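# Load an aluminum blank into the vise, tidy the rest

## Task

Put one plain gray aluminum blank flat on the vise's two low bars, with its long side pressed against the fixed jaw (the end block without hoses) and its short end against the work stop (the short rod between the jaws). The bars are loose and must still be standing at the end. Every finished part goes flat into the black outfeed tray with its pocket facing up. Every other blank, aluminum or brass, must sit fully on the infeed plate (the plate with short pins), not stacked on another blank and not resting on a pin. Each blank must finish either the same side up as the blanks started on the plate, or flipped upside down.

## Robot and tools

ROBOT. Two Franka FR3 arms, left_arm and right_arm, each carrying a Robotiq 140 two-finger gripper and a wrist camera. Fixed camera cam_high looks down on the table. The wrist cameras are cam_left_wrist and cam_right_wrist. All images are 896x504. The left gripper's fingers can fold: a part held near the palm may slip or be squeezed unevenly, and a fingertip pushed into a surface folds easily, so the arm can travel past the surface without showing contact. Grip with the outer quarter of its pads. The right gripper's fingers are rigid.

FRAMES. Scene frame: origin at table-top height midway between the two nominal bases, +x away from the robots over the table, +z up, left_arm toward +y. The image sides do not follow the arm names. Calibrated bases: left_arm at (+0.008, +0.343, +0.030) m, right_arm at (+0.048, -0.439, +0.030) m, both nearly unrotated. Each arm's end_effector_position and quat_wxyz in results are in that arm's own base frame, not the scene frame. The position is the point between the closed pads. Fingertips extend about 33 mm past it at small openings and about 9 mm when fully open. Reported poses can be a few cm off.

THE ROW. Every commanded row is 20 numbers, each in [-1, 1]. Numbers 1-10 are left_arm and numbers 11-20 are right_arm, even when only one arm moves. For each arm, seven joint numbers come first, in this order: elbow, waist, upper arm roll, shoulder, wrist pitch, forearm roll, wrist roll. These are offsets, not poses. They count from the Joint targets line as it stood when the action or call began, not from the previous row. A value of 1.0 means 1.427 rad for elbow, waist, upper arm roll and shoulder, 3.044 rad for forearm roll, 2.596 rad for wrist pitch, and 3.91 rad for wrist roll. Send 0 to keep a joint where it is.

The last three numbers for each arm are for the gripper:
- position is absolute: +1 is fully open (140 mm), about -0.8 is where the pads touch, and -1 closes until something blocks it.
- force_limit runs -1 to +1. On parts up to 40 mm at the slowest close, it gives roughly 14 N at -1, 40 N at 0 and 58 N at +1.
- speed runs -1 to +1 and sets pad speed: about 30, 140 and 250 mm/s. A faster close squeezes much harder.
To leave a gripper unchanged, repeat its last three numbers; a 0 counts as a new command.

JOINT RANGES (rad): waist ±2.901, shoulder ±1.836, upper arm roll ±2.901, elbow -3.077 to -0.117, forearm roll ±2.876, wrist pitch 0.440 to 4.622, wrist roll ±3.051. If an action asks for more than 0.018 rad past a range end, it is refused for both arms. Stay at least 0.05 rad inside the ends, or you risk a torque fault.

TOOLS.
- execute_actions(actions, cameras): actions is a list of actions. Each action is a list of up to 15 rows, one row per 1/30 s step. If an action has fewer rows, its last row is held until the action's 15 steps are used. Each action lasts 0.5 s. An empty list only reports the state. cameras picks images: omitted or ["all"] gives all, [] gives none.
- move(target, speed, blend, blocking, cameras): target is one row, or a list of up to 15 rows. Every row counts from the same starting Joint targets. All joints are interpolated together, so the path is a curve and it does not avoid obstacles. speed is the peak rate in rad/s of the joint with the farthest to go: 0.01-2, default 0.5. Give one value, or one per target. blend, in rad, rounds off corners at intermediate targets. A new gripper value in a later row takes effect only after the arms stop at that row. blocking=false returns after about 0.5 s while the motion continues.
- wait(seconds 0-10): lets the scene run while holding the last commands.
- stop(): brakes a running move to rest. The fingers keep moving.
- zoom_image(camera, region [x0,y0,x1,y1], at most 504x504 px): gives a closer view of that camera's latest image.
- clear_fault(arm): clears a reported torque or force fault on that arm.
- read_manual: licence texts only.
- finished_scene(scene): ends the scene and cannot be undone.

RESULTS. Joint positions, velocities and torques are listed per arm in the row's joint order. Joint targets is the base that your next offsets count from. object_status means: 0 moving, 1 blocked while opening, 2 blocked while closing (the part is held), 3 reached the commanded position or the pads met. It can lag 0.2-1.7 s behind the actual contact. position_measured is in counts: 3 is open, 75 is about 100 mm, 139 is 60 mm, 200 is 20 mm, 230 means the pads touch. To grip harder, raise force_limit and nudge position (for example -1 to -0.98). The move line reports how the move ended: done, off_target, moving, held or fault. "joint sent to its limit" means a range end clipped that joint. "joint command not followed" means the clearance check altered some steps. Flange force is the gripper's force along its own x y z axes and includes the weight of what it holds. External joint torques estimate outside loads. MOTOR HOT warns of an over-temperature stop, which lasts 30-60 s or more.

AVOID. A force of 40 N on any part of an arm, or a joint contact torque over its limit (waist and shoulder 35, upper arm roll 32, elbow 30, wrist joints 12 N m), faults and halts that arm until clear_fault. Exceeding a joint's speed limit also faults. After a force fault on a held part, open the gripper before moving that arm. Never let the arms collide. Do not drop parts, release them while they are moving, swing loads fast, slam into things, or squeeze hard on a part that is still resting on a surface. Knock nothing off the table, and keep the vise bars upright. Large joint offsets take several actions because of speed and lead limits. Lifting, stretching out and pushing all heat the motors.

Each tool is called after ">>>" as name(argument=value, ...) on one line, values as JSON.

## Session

Scene 1 done. Now scene 2: get the state.

>>> execute_actions(actions=[])

>>> zoom_image(camera="cam_high", region=[455, 195, 575, 335])

>>> zoom_image(camera="cam_high", region=[325, 185, 445, 330])

Scene clock: 0.00 s.
left_arm: end_effector_position=(+0.2746, -0.1132, +0.3643) position_measured=3 object_status=3 end_effector_quat_wxyz=(+0.076, +0.784, -0.513, -0.341) | right_arm: end_effector_position=(+0.4580, +0.4983, +0.1243) position_measured=3 object_status=3 end_effector_quat_wxyz=(-0.143, +0.984, -0.098, +0.047)
Joint names: [elbow, waist, upper arm roll, shoulder, wrist pitch, forearm roll, wrist roll]
Joint positions: left_arm=[-1.879 -0.387 0.01 -0.113 1.052 -0.013 -0.793] | right_arm=[-2.044 0.792 0.011 0.291 2.612 0.198 -0.727]
Joint velocities: within noise
Joint torques (N m): no reading
External joint torques (N m): no reading
Flange force (N): no reading
Joint targets: left_arm=[-1.879 -0.387 0.010 -0.113 1.052 -0.013 -0.793] | right_arm=[-2.044 0.792 0.011 0.291 2.612 0.198 -0.727]
Tool commands: left_gripper/position=+1.0 left_gripper/force_limit=+1.0 left_gripper/speed=+1.0 right_gripper/position=+1.0 right_gripper/force_limit=+1.0 right_gripper/speed=+1.0
camera_calibration:
cam_left_wrist: T_world_to_cam=[[-0.751828, -0.46231, 0.470132, -0.0102087], [-0.0192608, 0.728107, 0.685192, -0.153849], [-0.659078, 0.506092, -0.556316, 0.583856], [0, 0, 0, 1]] pos_world=[0.374168, -0.188186, 0.435024]
cam_right_wrist: T_world_to_cam=[[-0.162425, -0.941056, -0.2967, 0.589701], [-0.96075, 0.0822969, 0.264928, 0.370218], [-0.224895, 0.328085, -0.917487, 0.189101], [0, 0, 0, 1]] pos_world=[0.493997, 0.462433, 0.25038]

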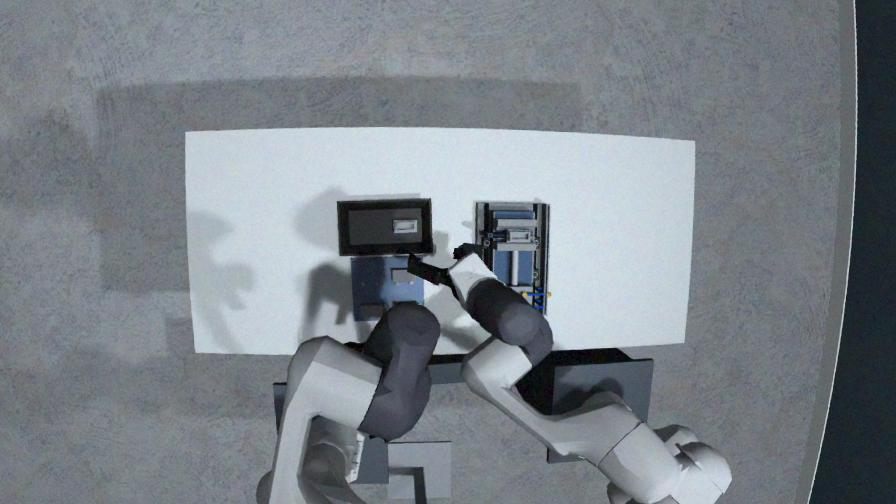

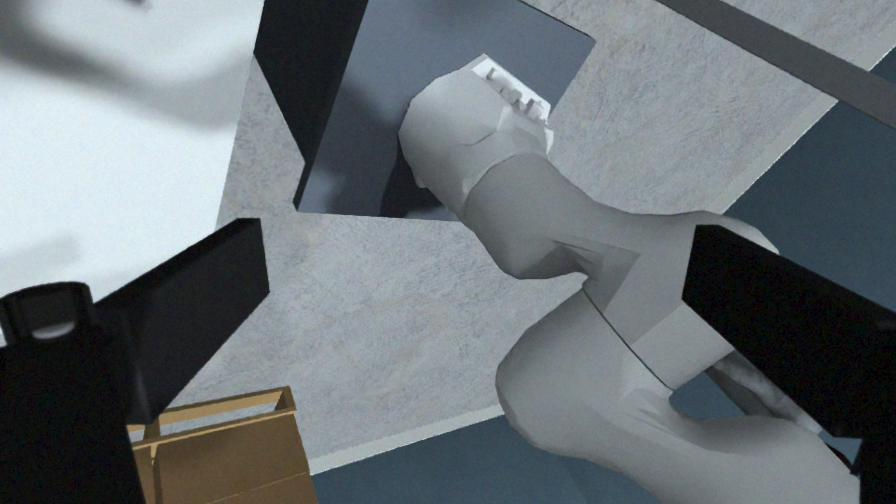

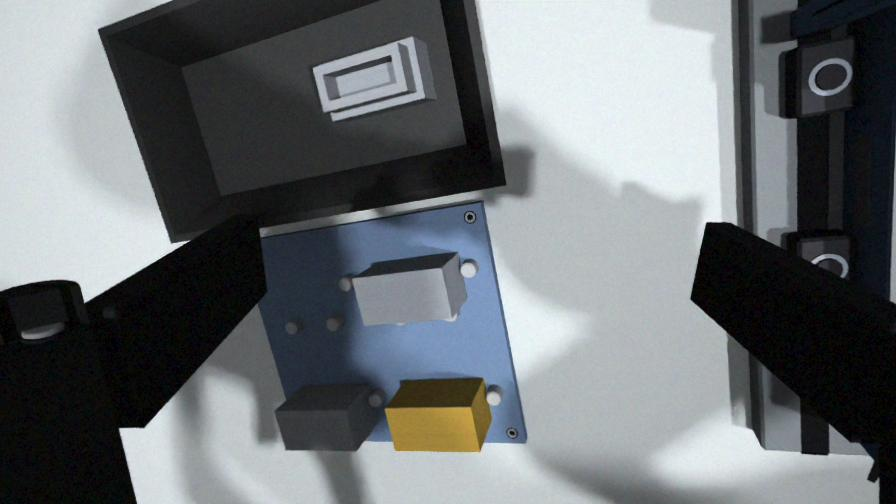

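Scaled by 3.600 from the camera's 896x504 image, which has a finer 1280x720 frame.

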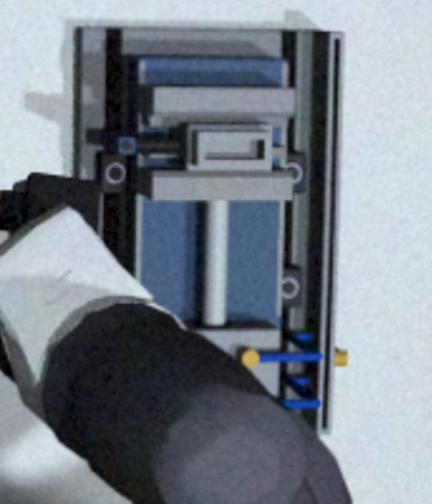

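Scaled by 3.476 from the camera's 896x504 image, which has a finer 1280x720 frame.

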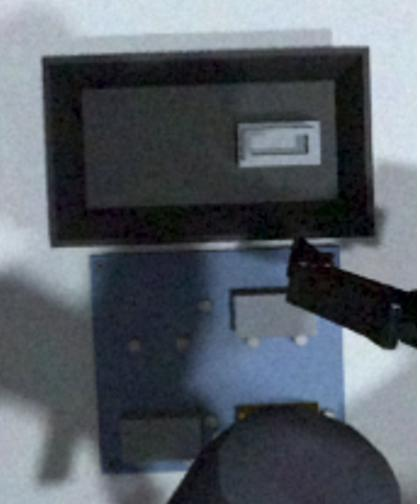

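>>> move(target=[-0.014984,0.120673,-0.007008,0.085476,0.33026,0.004271,0.147877,-0.03,-1,-0.7,0.114079,-0.189629,-0.007708,-0.062191,-0.203597,-0.065046,-0.489565,-0.08,-1,-0.7], speed=0.9)

>>> zoom_image(camera="cam_right_wrist", region=[360, 60, 600, 330])

>>> zoom_image(camera="cam_left_wrist", region=[200, 0, 700, 400])

Scene clock: 60.83 s.
left_arm: end_effector_position=(+0.5492, -0.1211, +0.2811) position_measured=132 object_status=3 end_effector_quat_wxyz=(+0.001, +0.709, -0.705, +0.001) | right_arm: end_effector_position=(+0.5265, +0.3037, +0.1897) position_measured=139 object_status=3 end_effector_quat_wxyz=(-0.001, +0.702, +0.713, +0.001)
Joint positions: left_arm=[-1.9 -0.216 0.001 0.007 1.907 -0.004 -0.219] | right_arm=[-1.883 0.522 0 0.204 2.088 0.003 -2.637]
Joint velocities: left_arm=[within noise] | right_arm=[0.001 -0.001 0 0.001 -0.001 0 -0.005]
Joint torques (N m): left_arm=[24.58 0.98 0.45 -32.31 2.91 1.09 0.19] | right_arm=[26.02 -0.42 0.99 -38.51 2.29 0.48 -0.24]
External joint torques (N m): left_arm=[-0.17 0.98 0.45 0.51 0.32 0.38 0.19] | right_arm=[1.75 -0.28 0.9 0.52 -0.29 -0.35 -0.24]
Flange force (N): left_arm=[-1.4 -1.1 1.3] | right_arm=[4.3 7.9 -2.6]
Joint targets: left_arm=[-1.901 -0.215 0.000 0.009 1.910 0.000 -0.215] | right_arm=[-1.882 0.521 0.000 0.203 2.084 0.001 -2.642]
move: done
camera_calibration:
cam_left_wrist: T_world_to_cam=[[-0.999991, -0.00382812, 0.00164161, 0.555297], [-0.00305616, 0.942115, 0.335275, 0.029632], [-0.00283006, 0.335267, -0.942119, 0.44992], [0, 0, 0, 1]]
cam_right_wrist: T_world_to_cam=[[0.99943, 0.032933, -0.00739342, -0.52535], [0.0334665, -0.938422, 0.343867, 0.20628], [0.00438642, -0.343919, -0.938989, 0.415821], [0, 0, 0, 1]]

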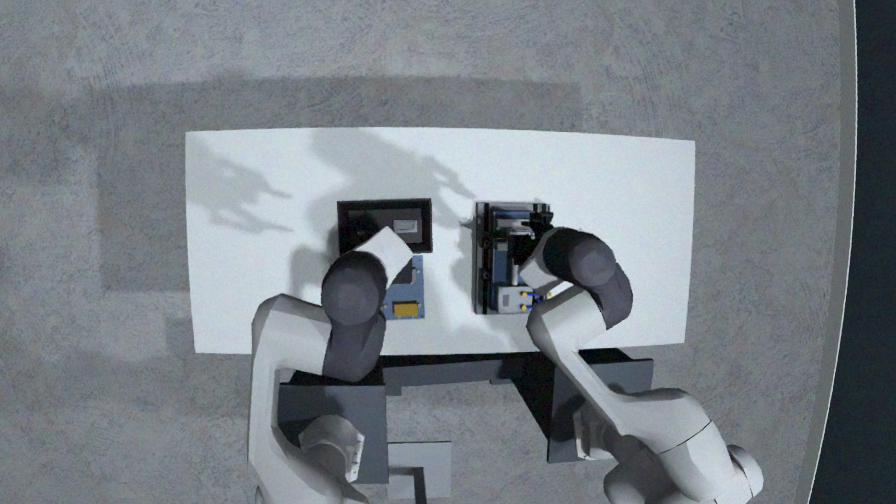

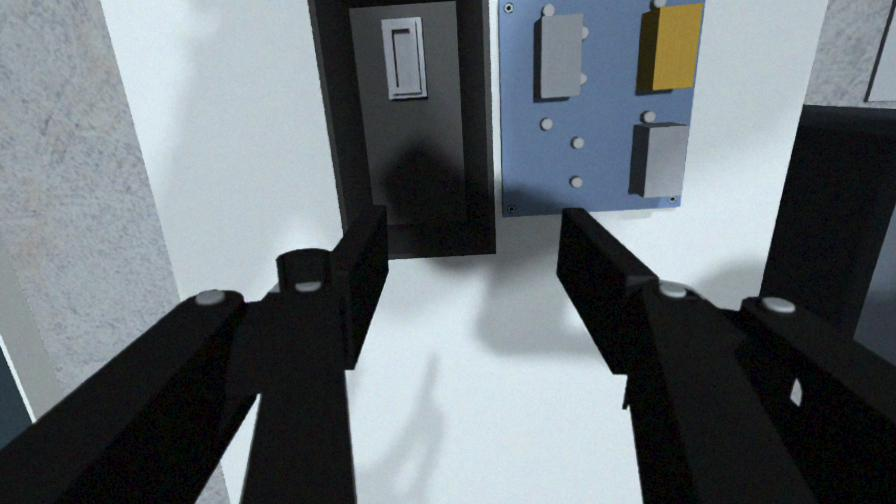

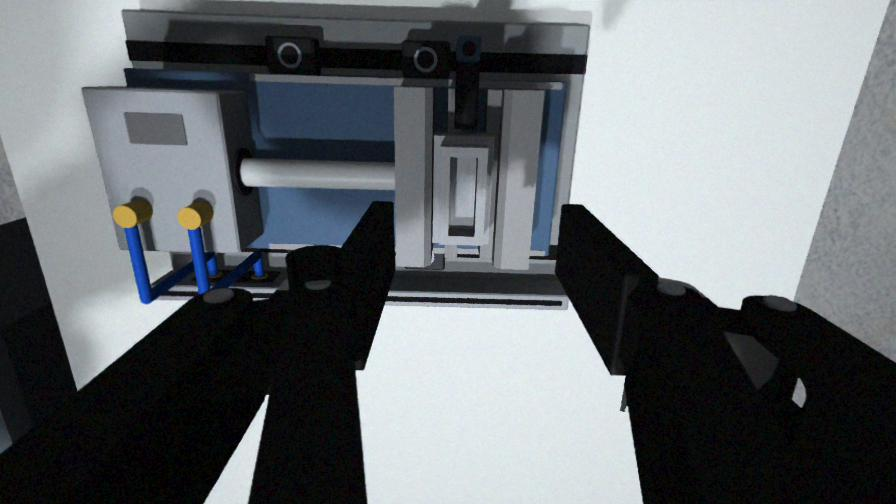

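Scaled by 1.867 from the camera's 896x504 image, which has a finer 1280x720 frame.

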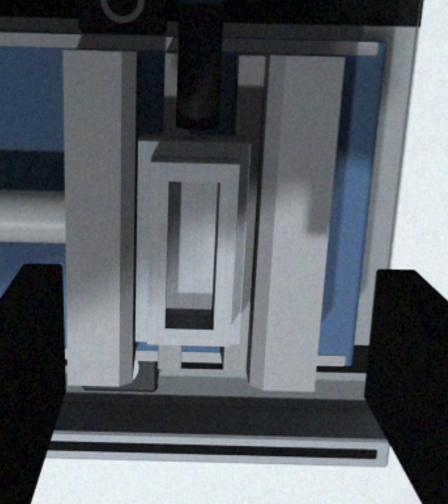

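Scaled by 1.008 from the camera's 896x504 image, which has a finer 1280x720 frame.

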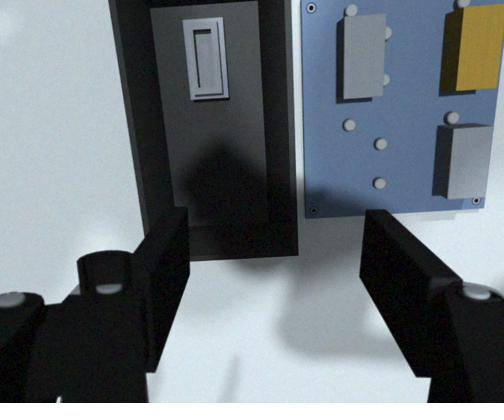

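>>> zoom_image(camera="cam_right_wrist", region=[390, 75, 550, 175])

>>> zoom_image(camera="cam_right_wrist", region=[390, 175, 550, 275])

Scaled by 3.150 from the camera's 896x504 image, which has a finer 1280x720 frame.

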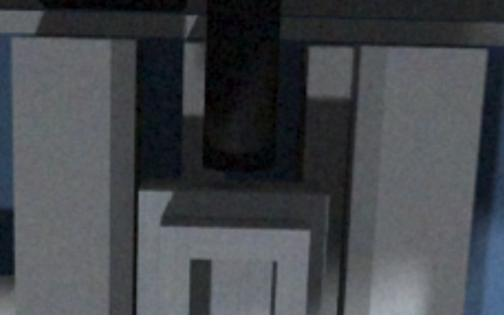

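Scaled by 3.150 from the camera's 896x504 image, which has a finer 1280x720 frame.

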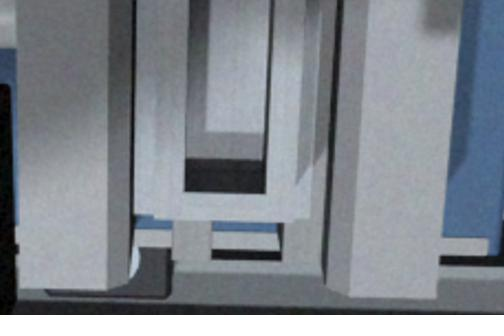

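>>> move(target=[0,0,0,0,0,0,0,-0.03,-1,-0.7,-0.068587,-0.002383,0,0.048086,0.066061,-0.000329,0.002046,-0.08,-1,-0.7], speed=0.3, cameras=["cam_right_wrist", "cam_left_wrist"])

>>> zoom_image(camera="cam_right_wrist", region=[390, 80, 590, 280])

Scene clock: 147.93 s.
left_arm: end_effector_position=(+0.5493, -0.1211, +0.2810) position_measured=132 object_status=3 end_effector_quat_wxyz=(+0.001, +0.708, -0.706, +0.001) | right_arm: end_effector_position=(+0.5231, +0.2994, +0.1194) position_measured=139 object_status=3 end_effector_quat_wxyz=(-0.001, +0.702, +0.712, +0.000)
Joint positions: left_arm=[-1.9 -0.216 0.001 0.007 1.907 -0.004 -0.218] | right_arm=[-1.978 0.519 0 0.272 2.25 0.002 -2.637]
Joint velocities: left_arm=[within noise] | right_arm=[0 -0.001 0 0.001 0.003 -0.001 0.001]
Joint torques (N m): left_arm=[24.68 0.95 0.55 -32.28 2.86 1.05 0.09] | right_arm=[24.43 -0.81 1.04 -39.55 2.85 0.39 0.1]
External joint torques (N m): left_arm=[0.02 0.7 0.3 0.38 0.28 0.33 0.09] | right_arm=[1.44 -0.69 0.86 0.35 0.29 -0.35 0.1]
Flange force (N): left_arm=[-0.8 -1.3 0.8] | right_arm=[3.1 5.6 -0.1]
Joint targets: left_arm=[-1.901 -0.215 0.000 0.009 1.910 0.000 -0.215] | right_arm=[-1.980 0.518 0.000 0.271 2.255 0.000 -2.634]
move: done
camera_calibration:
cam_left_wrist: T_world_to_cam=[[-0.999995, -0.00294662, 0.00149422, 0.555481], [-0.00227475, 0.942069, 0.335412, 0.029185], [-0.00239599, 0.335406, -0.94207, 0.449616], [0, 0, 0, 1]]
cam_right_wrist: T_world_to_cam=[[0.999481, 0.0310042, -0.00871639, -0.521601], [0.0321057, -0.937819, 0.345638, 0.226796], [0.00254182, -0.345738, -0.938327, 0.349714], [0, 0, 0, 1]]
Images, in order: cam_left_wrist, cam_right_wrist.

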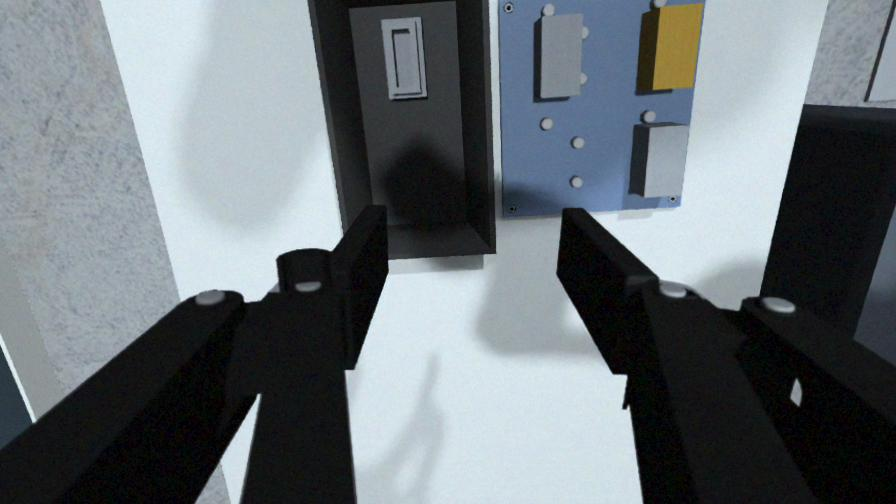

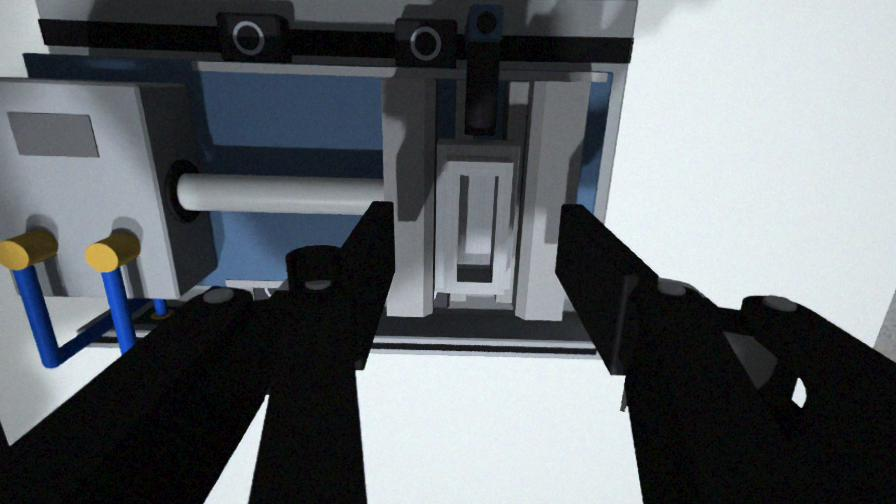

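Scaled by 2.520 from the camera's 896x504 image, which has a finer 1280x720 frame.

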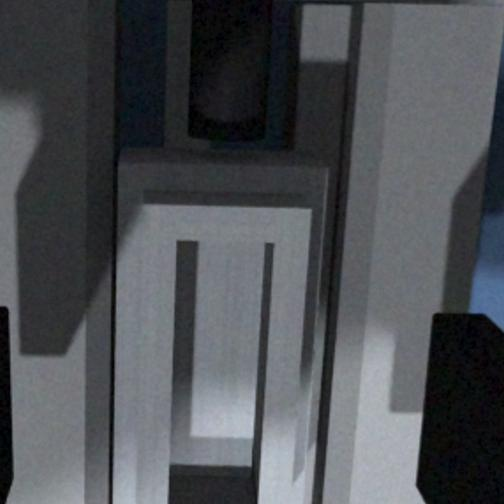

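>>> zoom_image(camera="cam_right_wrist", region=[420, 230, 560, 330])

>>> zoom_image(camera="cam_right_wrist", region=[420, 130, 560, 230])

Scaled by 3.600 from the camera's 896x504 image, which has a finer 1280x720 frame.

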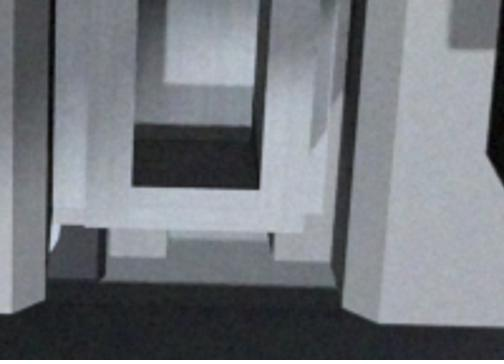

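Scaled by 3.600 from the camera's 896x504 image, which has a finer 1280x720 frame.

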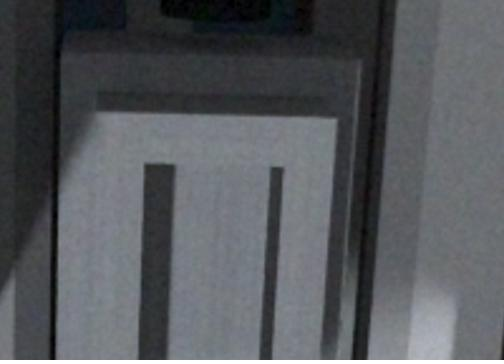

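>>> move(target=[[0,0,0,0,0,0,0,-0.03,-1,-0.7,-0.007747,0,0,0.015335,0.012688,0,0.0023,-0.08,-1,-0.7],[0,0,0,0,0,0,0,-0.03,-1,-0.7,-0.007747,0,0,0.015335,0.012688,0,0.0023,-1,-1,-1]], speed=[0.06,0.06], cameras=["cam_right_wrist"])

>>> zoom_image(camera="cam_right_wrist", region=[400, 130, 580, 330])

Scene clock: 173.53 s.
left_arm: end_effector_position=(+0.5493, -0.1211, +0.2810) position_measured=132 object_status=3 end_effector_quat_wxyz=(+0.001, +0.708, -0.706, +0.001) | right_arm: end_effector_position=(+0.5240, +0.2998, +0.1057) position_measured=195 object_status=0 end_effector_quat_wxyz=(+0.000, +0.705, +0.709, +0.001)
Joint positions: left_arm=[-1.9 -0.216 0.001 0.007 1.908 -0.004 -0.218] | right_arm=[-1.989 0.519 0 0.292 2.284 0.002 -2.628]
Joint torques (N m): left_arm=[24.78 0.95 0.55 -32.32 2.85 1.01 0.11] | right_arm=[23.83 -0.73 0.95 -38.75 2.76 0.43 0.15]
External joint torques (N m): left_arm=[0.15 1.01 0.61 0.3 0.27 0.31 0.11] | right_arm=[0.98 -0.89 0.51 1.7 0.17 -0.29 0.15]
Flange force (N): left_arm=[-1.3 -1.6 0.5] | right_arm=[3.7 7.4 2.2]
Joint targets: left_arm=[-1.901 -0.215 0.000 0.009 1.910 0.000 -0.215] | right_arm=[-1.991 0.518 0.000 0.293 2.288 0.000 -2.625]
move: done
camera_calibration:
cam_right_wrist: T_world_to_cam=[[0.999744, 0.0218636, -0.00574247, -0.520397], [0.0225037, -0.938569, 0.344358, 0.237279], [0.00213921, -0.344399, -0.938821, 0.3369], [0, 0, 0, 1]]
Images, in order: cam_right_wrist.

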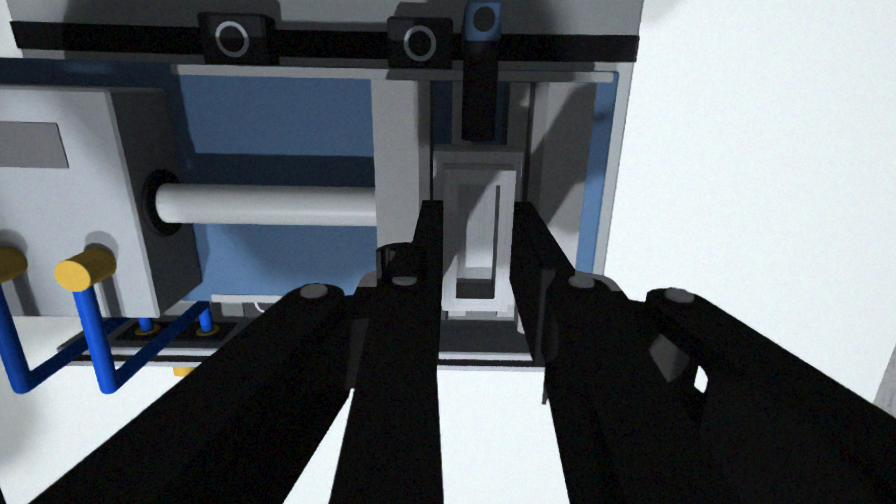

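Scaled by 2.520 from the camera's 896x504 image, which has a finer 1280x720 frame.

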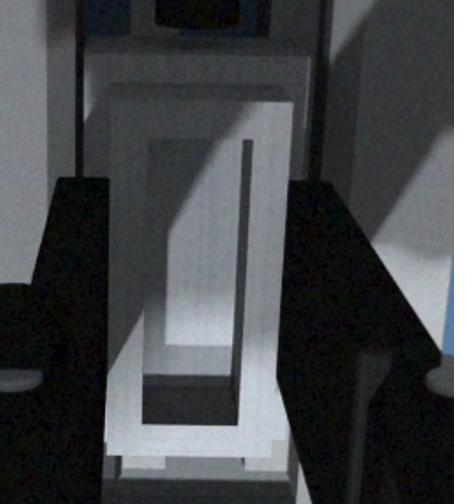

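>>> move(target=[[0,0,0,0,0,0,0,-0.03,-1,-0.7,0.010902,0,0,-0.019851,-0.017675,0,0,-1,-1,-1],[0,0,0,0,0,0,0,-0.03,-1,-0.7,0.010902,0,0,-0.019851,-0.017675,0,0,-0.98,-0.05,-1],[0,0,0,0,0,0,0,-0.03,-1,-0.7,0.05773,0,0,-0.069664,-0.071569,0,0,-0.98,-0.05,-1],[0,0,0,0,0,0,0,-0.03,-1,-0.7,0.055842,0.228171,0,0.016669,-0.023074,0,0.083632,-0.98,-0.05,-1]], speed=[0.1,0.1,0.3,0.4], blend=[0,0,0.03,0], cameras=["cam_right_wrist", "cam_high"])

>>> zoom_image(camera="cam_high", region=[455, 195, 575, 335])

Scene clock: 219.70 s.
left_arm: end_effector_position=(+0.5493, -0.1211, +0.2810) position_measured=132 object_status=3 end_effector_quat_wxyz=(+0.001, +0.708, -0.706, +0.001) | right_arm: end_effector_position=(+0.4091, +0.4621, +0.1184) position_measured=195 object_status=2 end_effector_quat_wxyz=(-0.001, +0.705, +0.709, -0.003)
Joint positions: left_arm=[-1.9 -0.216 0.001 0.007 1.908 -0.003 -0.218] | right_arm=[-1.911 0.844 0.001 0.318 2.223 0.002 -2.303]
Joint torques (N m): left_arm=[24.81 0.91 0.58 -32.33 2.84 1 0.1] | right_arm=[25.25 -0.31 0.87 -41.78 2.91 0.47 0.08]
External joint torques (N m): left_arm=[0.27 0.96 0.63 0.16 0.27 0.3 0.1] | right_arm=[2.08 -0.39 0.46 -0.31 0.34 -0.27 0.08]
Flange force (N): left_arm=[-1.3 -1.6 0.2] | right_arm=[5.5 4.9 -1.4]
Joint targets: left_arm=[-1.901 -0.215 0.000 0.009 1.910 0.000 -0.215] | right_arm=[-1.911 0.843 0.000 0.317 2.228 0.000 -2.298]
move: done
camera_calibration:
cam_right_wrist: T_world_to_cam=[[0.999645, 0.0231044, -0.0132779, -0.40862], [0.0262913, -0.936367, 0.350037, 0.384626], [-0.00434564, -0.350262, -0.936642, 0.410078], [0, 0, 0, 1]]
Images, in order: cam_high, cam_right_wrist.

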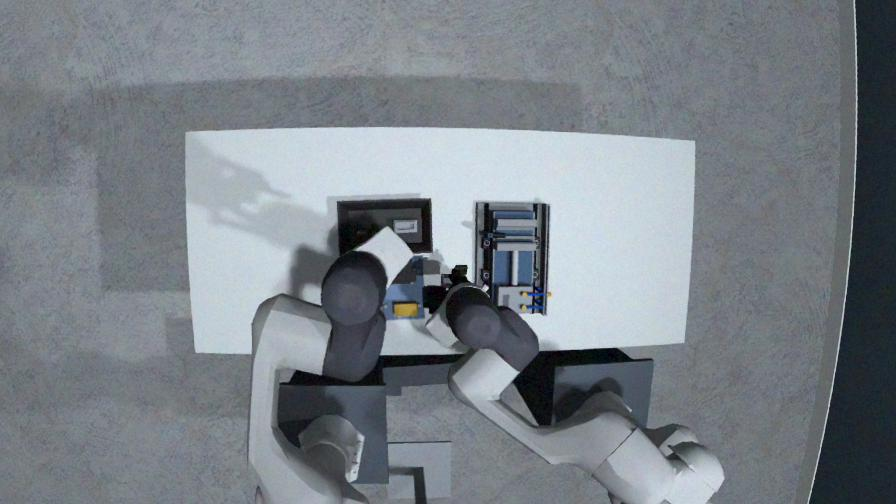

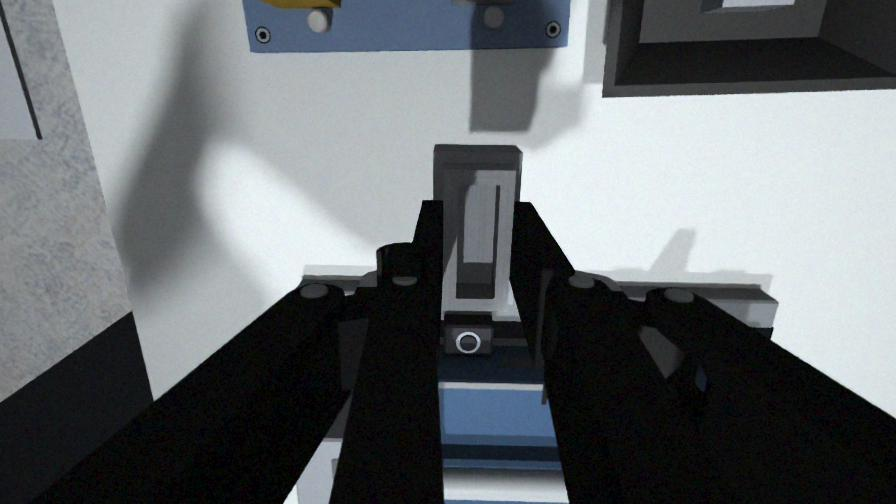

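Scaled by 3.600 from the camera's 896x504 image, which has a finer 1280x720 frame.

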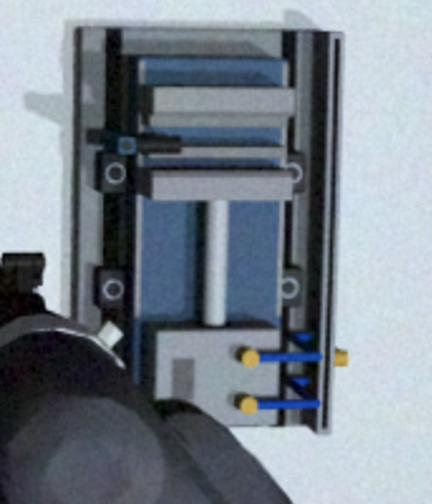

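>>> zoom_image(camera="cam_right_wrist", region=[290, 0, 790, 320])

Scaled by 1.008 from the camera's 896x504 image, which has a finer 1280x720 frame.

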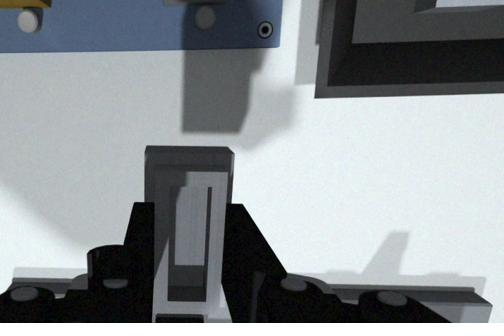

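>>> move(target=[[0,0,0,0,0,0,0,-0.03,-1,-0.7,-0.029198,0,0,0.093349,0.069674,0,0,-0.98,-0.05,-1],[0,0,0,0,0,0,0,-0.03,-1,-0.7,-0.029623,0,0,0.099689,0.073394,0,0,-0.98,-0.05,-1]], speed=[0.25,0.03], blend=[0.01,0], cameras=[])

Scene clock: 241.27 s.
left_arm: end_effector_position=(+0.5493, -0.1211, +0.2809) position_measured=132 object_status=3 end_effector_quat_wxyz=(+0.001, +0.708, -0.706, +0.001) | right_arm: end_effector_position=(+0.4107, +0.4637, +0.0299) position_measured=195 object_status=2 end_effector_quat_wxyz=(-0.001, +0.706, +0.708, +0.000)
Joint positions: left_arm=[-1.9 -0.216 0.001 0.007 1.908 -0.003 -0.218] | right_arm=[-1.953 0.844 0.001 0.459 2.413 0.002 -2.301]
Joint velocities: left_arm=[within noise] | right_arm=[-0.001 -0.002 -0.001 0 0.004 0.001 0.002]
Joint torques (N m): left_arm=[24.82 0.95 0.59 -32.35 2.83 0.99 0.1] | right_arm=[23.33 -0.32 1.04 -43.49 2.97 0.37 0.03]
External joint torques (N m): left_arm=[0.12 1.01 0.63 0.38 0.25 0.29 0.1] | right_arm=[1.95 -0.15 0.7 0.33 0.37 -0.26 0.03]
Flange force (N): left_arm=[-1.3 -1.8 0.5] | right_arm=[6.3 5.4 1.1]
Joint targets: left_arm=[-1.901 -0.215 0.000 0.009 1.910 0.000 -0.215] | right_arm=[-1.953 0.843 0.000 0.459 2.419 0.000 -2.298]
move: done; blend cut to 0 rad at target 1

>>> move(target=[0,0,0,0,0,0,0,-0.03,-1,-0.7,-0.00017,0,0,0.002536,0.001488,0,0,-0.98,-0.05,-1], speed=0.02, cameras=[])

>>> execute_actions(actions=[[[0,0,0,0,0,0,0,-0.03,-1,-0.7,-0.000085,0,0,0.001268,0.000744,0,0,-0.98,-0.05,-1]]], cameras=[])

Scene clock: 243.60 s.
move: done

Scene clock: 244.30 s.
left_arm: end_effector_position=(+0.5493, -0.1211, +0.2809) position_measured=132 object_status=3 end_effector_quat_wxyz=(+0.001, +0.708, -0.706, +0.001) | right_arm: end_effector_position=(+0.4110, +0.4640, +0.0271) position_measured=195 object_status=2 end_effector_quat_wxyz=(-0.001, +0.706, +0.708, +0.001)
Joint positions: left_arm=[-1.9 -0.216 0.001 0.007 1.908 -0.003 -0.218] | right_arm=[-1.953 0.844 0.001 0.464 2.419 0.002 -2.301]
Joint torques (N m): left_arm=[24.85 0.91 0.6 -32.32 2.83 0.99 0.12] | right_arm=[23.24 -0.3 1.09 -43.6 2.95 0.36 0.11]
External joint torques (N m): left_arm=[0.15 0.8 0.49 0.41 0.25 0.27 0.12] | right_arm=[1.9 -0.45 0.48 0.39 0.34 -0.25 0.12]
Flange force (N): left_arm=[-1.0 -1.9 0.4] | right_arm=[6.1 5.7 1.2]
Joint targets: left_arm=[-1.901 -0.215 0.000 0.009 1.910 0.000 -0.215] | right_arm=[-1.954 0.843 0.000 0.465 2.424 0.000 -2.298]
Step readings (joint positions of left_arm | right_arm):
0: [-1.900 -0.216 0.001 0.007 1.908 -0.003 -0.218] | [-1.953 0.844 0.001 0.463 2.417 0.002 -2.301]
1: [-1.900 -0.216 0.001 0.007 1.908 -0.003 -0.218] | [-1.953 0.844 0.001 0.463 2.417 0.002 -2.301]
2: [-1.900 -0.216 0.001 0.007 1.908 -0.003 -0.218] | [-1.953 0.844 0.001 0.463 2.417 0.002 -2.301]
4: [-1.900 -0.216 0.001 0.007 1.908 -0.003 -0.218] | [-1.953 0.844 0.001 0.464 2.418 0.002 -2.301]
8: [-1.900 -0.216 0.001 0.007 1.908 -0.003 -0.218] | [-1.953 0.844 0.001 0.464 2.419 0.002 -2.301]
15: [-1.900 -0.216 0.001 0.007 1.908 -0.003 -0.218] | [-1.953 0.844 0.001 0.464 2.419 0.002 -2.301]

>>> execute_actions(actions=[[[0,0,0,0,0,0,0,-0.03,-1,-0.7,-0.000085,0,0,0.001268,0.000744,0,0,-0.98,-0.05,-1]]], cameras=[])

>>> execute_actions(actions=[[[0,0,0,0,0,0,0,-0.03,-1,-0.7,-0.000085,0,0,0.001268,0.000744,0,0,-0.98,-0.05,-1]]], cameras=["cam_right_wrist"])

Scene clock: 247.27 s.
Step readings (joint positions of left_arm | right_arm):
0: [-1.900 -0.216 0.001 0.007 1.908 -0.003 -0.218] | [-1.953 0.844 0.001 0.465 2.419 0.002 -2.301]
1: [-1.900 -0.216 0.001 0.007 1.908 -0.003 -0.218] | [-1.953 0.844 0.001 0.465 2.420 0.002 -2.301]
2: [-1.900 -0.216 0.001 0.007 1.908 -0.003 -0.218] | [-1.953 0.844 0.001 0.465 2.420 0.002 -2.301]
4: [-1.900 -0.216 0.001 0.007 1.908 -0.003 -0.218] | [-1.953 0.844 0.001 0.466 2.420 0.002 -2.301]
8: [-1.900 -0.216 0.001 0.007 1.908 -0.003 -0.218] | [-1.953 0.844 0.001 0.466 2.421 0.002 -2.301]
15: [-1.900 -0.216 0.001 0.007 1.908 -0.003 -0.218] | [-1.953 0.844 0.001 0.466 2.421 0.002 -2.301]

Scene clock: 247.97 s.
left_arm: end_effector_position=(+0.5493, -0.1211, +0.2809) position_measured=132 object_status=3 end_effector_quat_wxyz=(+0.001, +0.708, -0.706, +0.001) | right_arm: end_effector_position=(+0.4111, +0.4641, +0.0257) position_measured=195 object_status=2 end_effector_quat_wxyz=(-0.001, +0.706, +0.708, +0.001)
Joint positions: left_arm=[-1.901 -0.216 0.001 0.007 1.908 -0.003 -0.218] | right_arm=[-1.953 0.844 0.001 0.467 2.422 0.002 -2.3]
Joint torques (N m): left_arm=[24.82 0.94 0.6 -32.36 2.83 0.98 0.09] | right_arm=[22.75 -0.66 0.99 -42.73 3.05 0.36 0.06]
External joint torques (N m): left_arm=[0.2 1.01 0.66 0.28 0.25 0.29 0.09] | right_arm=[1.39 -0.74 0.42 1.38 0.43 -0.26 0.06]
Flange force (N): left_arm=[-1.3 -1.8 0.3] | right_arm=[5.9 6.1 3.3]
Joint targets: left_arm=[-1.901 -0.215 0.000 0.009 1.910 0.000 -0.215] | right_arm=[-1.954 0.843 0.000 0.468 2.428 0.000 -2.298]
Step readings (joint positions of left_arm | right_arm):
0: [-1.900 -0.216 0.001 0.007 1.908 -0.003 -0.218] | [-1.953 0.844 0.001 0.466 2.421 0.002 -2.301]
1: [-1.900 -0.216 0.001 0.007 1.908 -0.003 -0.218] | [-1.953 0.844 0.001 0.466 2.421 0.002 -2.301]
2: [-1.900 -0.216 0.001 0.007 1.908 -0.003 -0.218] | [-1.953 0.844 0.001 0.467 2.422 0.002 -2.301]
4: [-1.900 -0.216 0.001 0.007 1.908 -0.003 -0.218] | [-1.953 0.844 0.001 0.467 2.422 0.002 -2.301]
8: [-1.900 -0.216 0.001 0.007 1.908 -0.003 -0.218] | [-1.953 0.844 0.001 0.467 2.422 0.002 -2.301]
15: [-1.900 -0.216 0.001 0.007 1.908 -0.003 -0.218] | [-1.953 0.844 0.001 0.467 2.422 0.002 -2.301]
camera_calibration:
cam_right_wrist: T_world_to_cam=[[0.999767, 0.0202199, -0.00750344, -0.410733], [0.0215671, -0.938568, 0.344419, 0.421972], [-0.000078389, -0.3445, -0.938786, 0.319561], [0, 0, 0, 1]]
Images, in order: cam_right_wrist.

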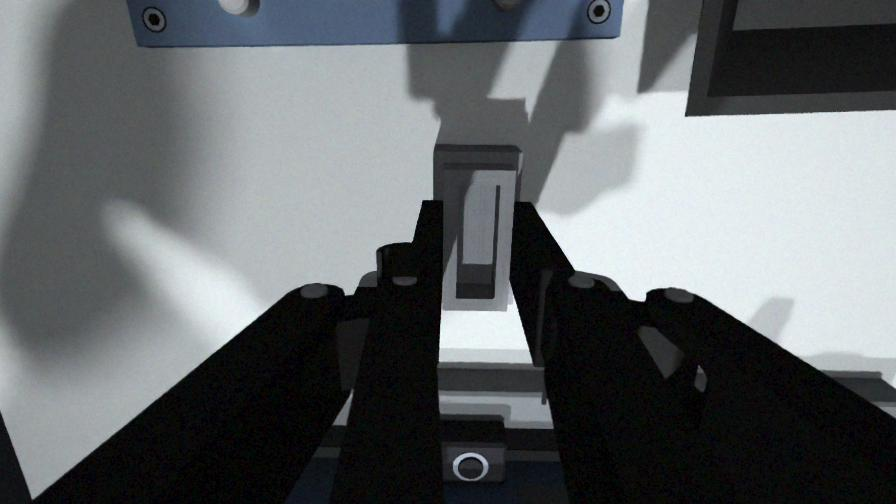

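>>> move(target=[[0,0,0,0,0,0,0,-0.03,-1,-0.7,0,0,0,0,0,0,0,-0.202,-0.05,-1],[0,0,0,0,0,0,0,-0.03,-1,-0.7,0.058043,0,0,-0.140409,-0.111401,0,0,-0.202,-0.05,-1],[-0.168746,-0.268745,0,0.073706,0.133159,0,-0.101253,-0.03,-1,-0.7,-0.186508,-0.378907,0,-0.420331,-0.130845,0,-0.141611,-0.202,-0.05,-1]], speed=[0.3,0.4,0.5], blend=[0,0.02,0], cameras=["cam_left_wrist", "cam_high"])

>>> zoom_image(camera="cam_left_wrist", region=[330, 80, 630, 330])

Scene clock: 278.87 s.
left_arm: end_effector_position=(+0.4580, -0.3135, +0.1402) position_measured=132 object_status=3 end_effector_quat_wxyz=(+0.002, +0.710, -0.704, -0.001) | right_arm: end_effector_position=(+0.4820, +0.1505, +0.2207) position_measured=154 object_status=3 end_effector_quat_wxyz=(+0.000, +0.705, +0.709, +0.003)
Joint positions: left_arm=[-2.141 -0.597 -0.002 0.114 2.253 -0.003 -0.606] | right_arm=[-2.218 0.304 -0.002 -0.13 2.093 0.002 -2.846]
Joint velocities: left_arm=[0.001 0.002 -0.001 0 0 0 -0.004] | right_arm=[0 -0.001 0.001 0 0 -0.001 -0.005]
Joint torques (N m): left_arm=[22.71 0.58 1.16 -34.51 2.94 0.85 -0.19] | right_arm=[25.37 -0.66 1.04 -27.58 2.27 0.58 -0.28]
External joint torques (N m): left_arm=[-0.09 0.63 1.12 -0.08 0.35 0.25 -0.19] | right_arm=[1.13 -0.64 1.19 -0.03 -0.3 -0.25 -0.28]
Flange force (N): left_arm=[-1.4 0.0 0.8] | right_arm=[1.3 3.5 -2.6]
Joint targets: left_arm=[-2.142 -0.598 0.000 0.114 2.255 0.000 -0.611] | right_arm=[-2.220 0.303 0.000 -0.131 2.089 0.000 -2.852]
move: done
camera_calibration:
cam_left_wrist: T_world_to_cam=[[-0.999959, -0.00807937, 0.00412017, 0.461861], [-0.00621485, 0.941305, 0.3375, 0.258736], [-0.00660512, 0.337461, -0.941316, 0.383749], [0, 0, 0, 1]]
Images, in order: cam_high, cam_left_wrist.

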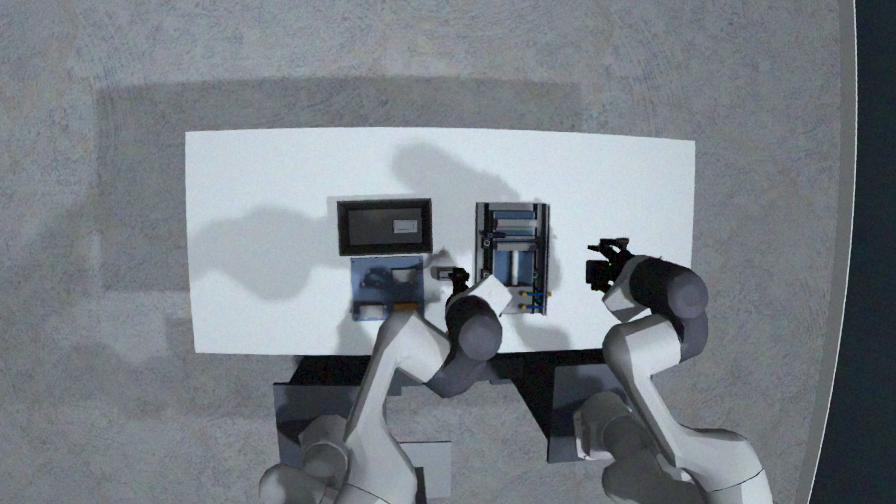

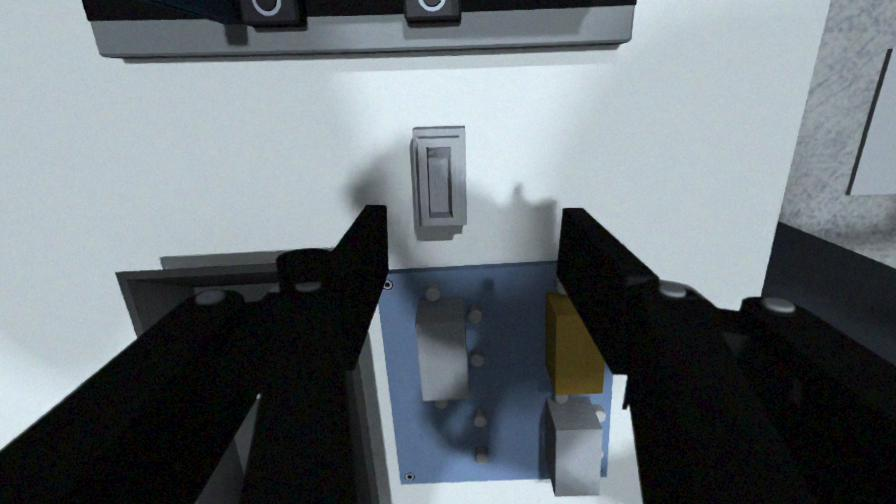

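Scaled by 1.680 from the camera's 896x504 image, which has a finer 1280x720 frame.

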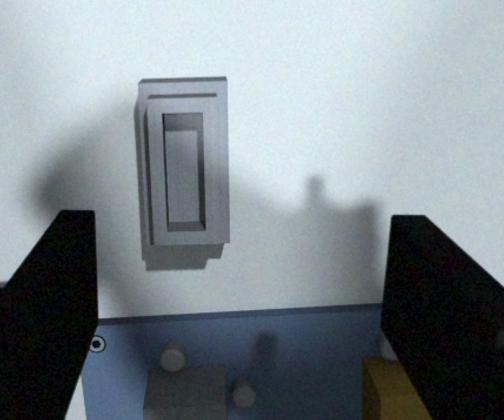

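>>> zoom_image(camera="cam_left_wrist", region=[400, 115, 480, 240])

Scaled by 4.032 from the camera's 896x504 image, which has a finer 1280x720 frame.

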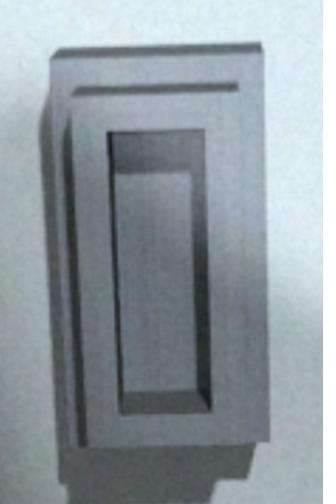

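>>> move(target=[-0.007854,0.006657,0,0.112668,0.067405,0,0.002174,-0.03,-1,-0.7,0,0,0,0,0,0,0,-0.202,-0.05,-1], speed=0.25, cameras=["cam_left_wrist"])

>>> zoom_image(camera="cam_left_wrist", region=[370, 120, 590, 320])

Scene clock: 313.13 s.
left_arm: end_effector_position=(+0.4699, -0.3169, +0.0603) position_measured=132 object_status=3 end_effector_quat_wxyz=(+0.001, +0.713, -0.701, +0.000) | right_arm: end_effector_position=(+0.4818, +0.1505, +0.2206) position_measured=154 object_status=3 end_effector_quat_wxyz=(+0.000, +0.704, +0.710, +0.002)
Joint positions: left_arm=[-2.153 -0.59 -0.002 0.274 2.427 -0.003 -0.606] | right_arm=[-2.218 0.304 -0.002 -0.13 2.093 0.001 -2.848]
Joint velocities: left_arm=[-0.001 0 0 -0.001 0.004 0 0] | right_arm=[within noise]
Joint torques (N m): left_arm=[21.16 0.97 1.19 -37.82 2.99 0.74 0.11] | right_arm=[25.51 -0.65 0.8 -27.49 2.32 0.58 -0.23]
External joint torques (N m): left_arm=[0.12 1.13 1.11 0.05 0.38 0.23 0.1] | right_arm=[1.3 -0.75 0.82 0.02 -0.24 -0.25 -0.23]
Flange force (N): left_arm=[-1.7 -1.3 0.9] | right_arm=[1.1 4.3 -2.7]
Joint targets: left_arm=[-2.153 -0.589 0.000 0.274 2.430 0.000 -0.602] | right_arm=[-2.220 0.303 0.000 -0.131 2.089 0.000 -2.852]
move: done
camera_calibration:
cam_left_wrist: T_world_to_cam=[[-0.999883, -0.0150285, 0.00271606, 0.471877], [-0.0132367, 0.941522, 0.336692, 0.292327], [-0.0076172, 0.336616, -0.941611, 0.309917], [0, 0, 0, 1]]
Images, in order: cam_left_wrist.

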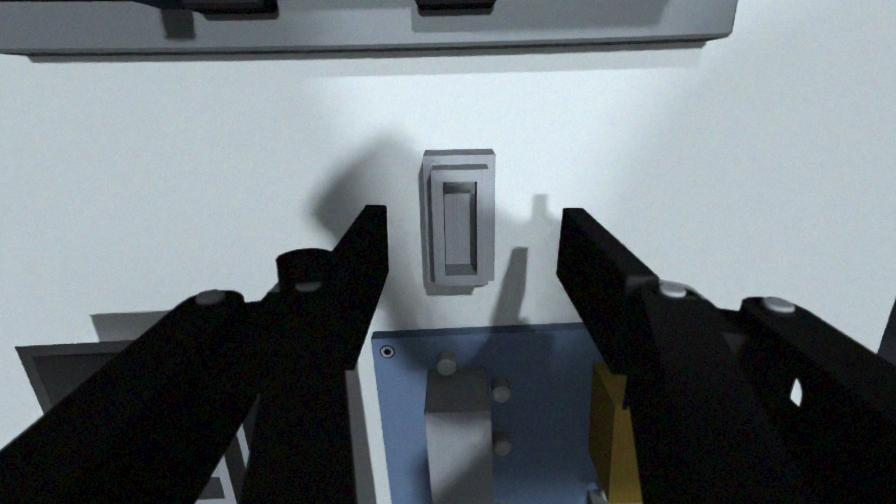

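Scaled by 2.291 from the camera's 896x504 image, which has a finer 1280x720 frame.

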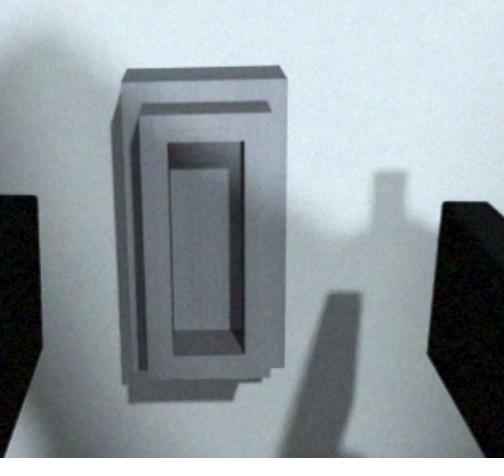

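>>> execute_actions(actions=[], cameras=["cam_left_wrist"])

Scene clock: 341.33 s.
left_arm: end_effector_position=(+0.4702, -0.3170, +0.0604) position_measured=132 object_status=3 end_effector_quat_wxyz=(+0.001, +0.713, -0.702, +0.001) | right_arm: end_effector_position=(+0.4817, +0.1505, +0.2205) position_measured=154 object_status=3 end_effector_quat_wxyz=(+0.000, +0.704, +0.710, +0.002)
Joint names: [elbow, waist, upper arm roll, shoulder, wrist pitch, forearm roll, wrist roll]
Joint positions: left_arm=[-2.153 -0.59 -0.002 0.274 2.428 -0.003 -0.605] | right_arm=[-2.219 0.304 -0.002 -0.13 2.093 0.001 -2.848]
Joint velocities: within noise
Joint torques (N m): left_arm=[21.15 0.93 1.18 -37.86 2.91 0.75 0.12] | right_arm=[25.51 -0.72 0.84 -27.46 2.32 0.61 -0.25]
External joint torques (N m): left_arm=[0.05 0.87 0.9 0.06 0.29 0.25 0.12] | right_arm=[1.27 -0.69 1.01 0.07 -0.24 -0.22 -0.25]
Flange force (N): left_arm=[-1.4 -1.0 0.7] | right_arm=[1.3 4.3 -2.6]
Joint targets: left_arm=[-2.153 -0.589 0.000 0.274 2.430 0.000 -0.602] | right_arm=[-2.220 0.303 0.000 -0.131 2.089 0.000 -2.852]
Tool commands: left_gripper/position=-0.03 left_gripper/force_limit=-1.0 left_gripper/speed=-0.7 right_gripper/position=-0.202 right_gripper/force_limit=-0.05 right_gripper/speed=-1.0
camera_calibration:
cam_left_wrist: T_world_to_cam=[[-0.999888, -0.014827, 0.00179608, 0.472315], [-0.0133609, 0.941731, 0.336101, 0.292611], [-0.00667481, 0.33604, -0.941824, 0.309453], [0, 0, 0, 1]] pos_world=[0.478237, -0.372546, 0.192255]
Images, in order (width x height): cam_left_wrist 896x504.

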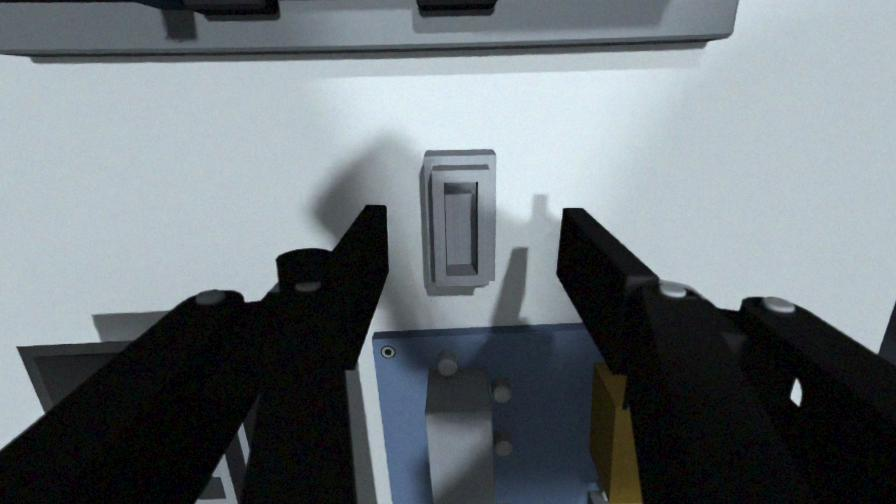

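>>> zoom_image(camera="cam_left_wrist", region=[350, 130, 600, 310])

Scaled by 2.016 from the camera's 896x504 image, which has a finer 1280x720 frame.

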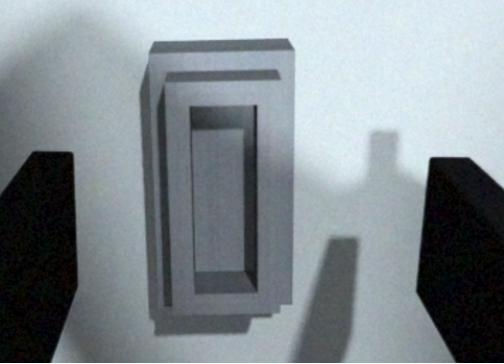

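>>> zoom_image(camera="cam_left_wrist", region=[340, 190, 440, 310])

>>> zoom_image(camera="cam_left_wrist", region=[520, 190, 620, 310])

>>> zoom_image(camera="cam_left_wrist", region=[410, 140, 510, 300])

Scaled by 4.200 from the camera's 896x504 image, which has a finer 1280x720 frame.

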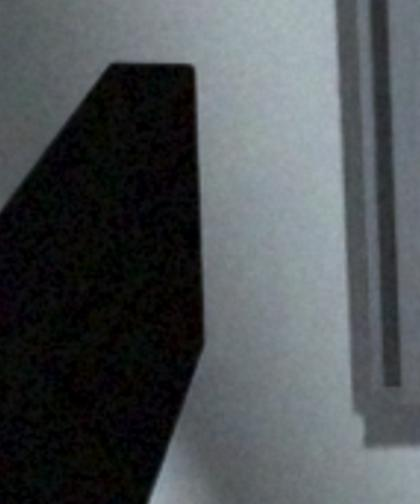

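Scaled by 4.200 from the camera's 896x504 image, which has a finer 1280x720 frame.

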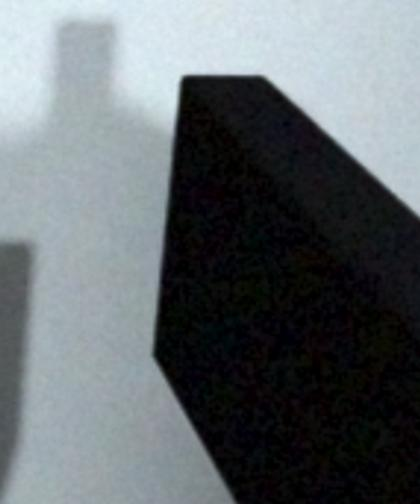

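Scaled by 3.150 from the camera's 896x504 image, which has a finer 1280x720 frame.

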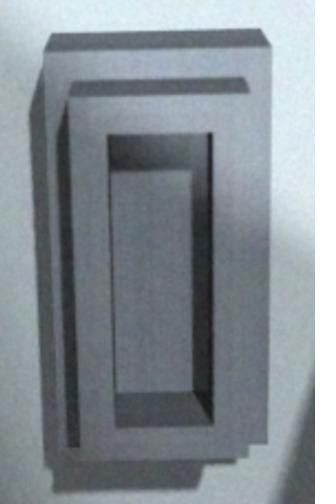

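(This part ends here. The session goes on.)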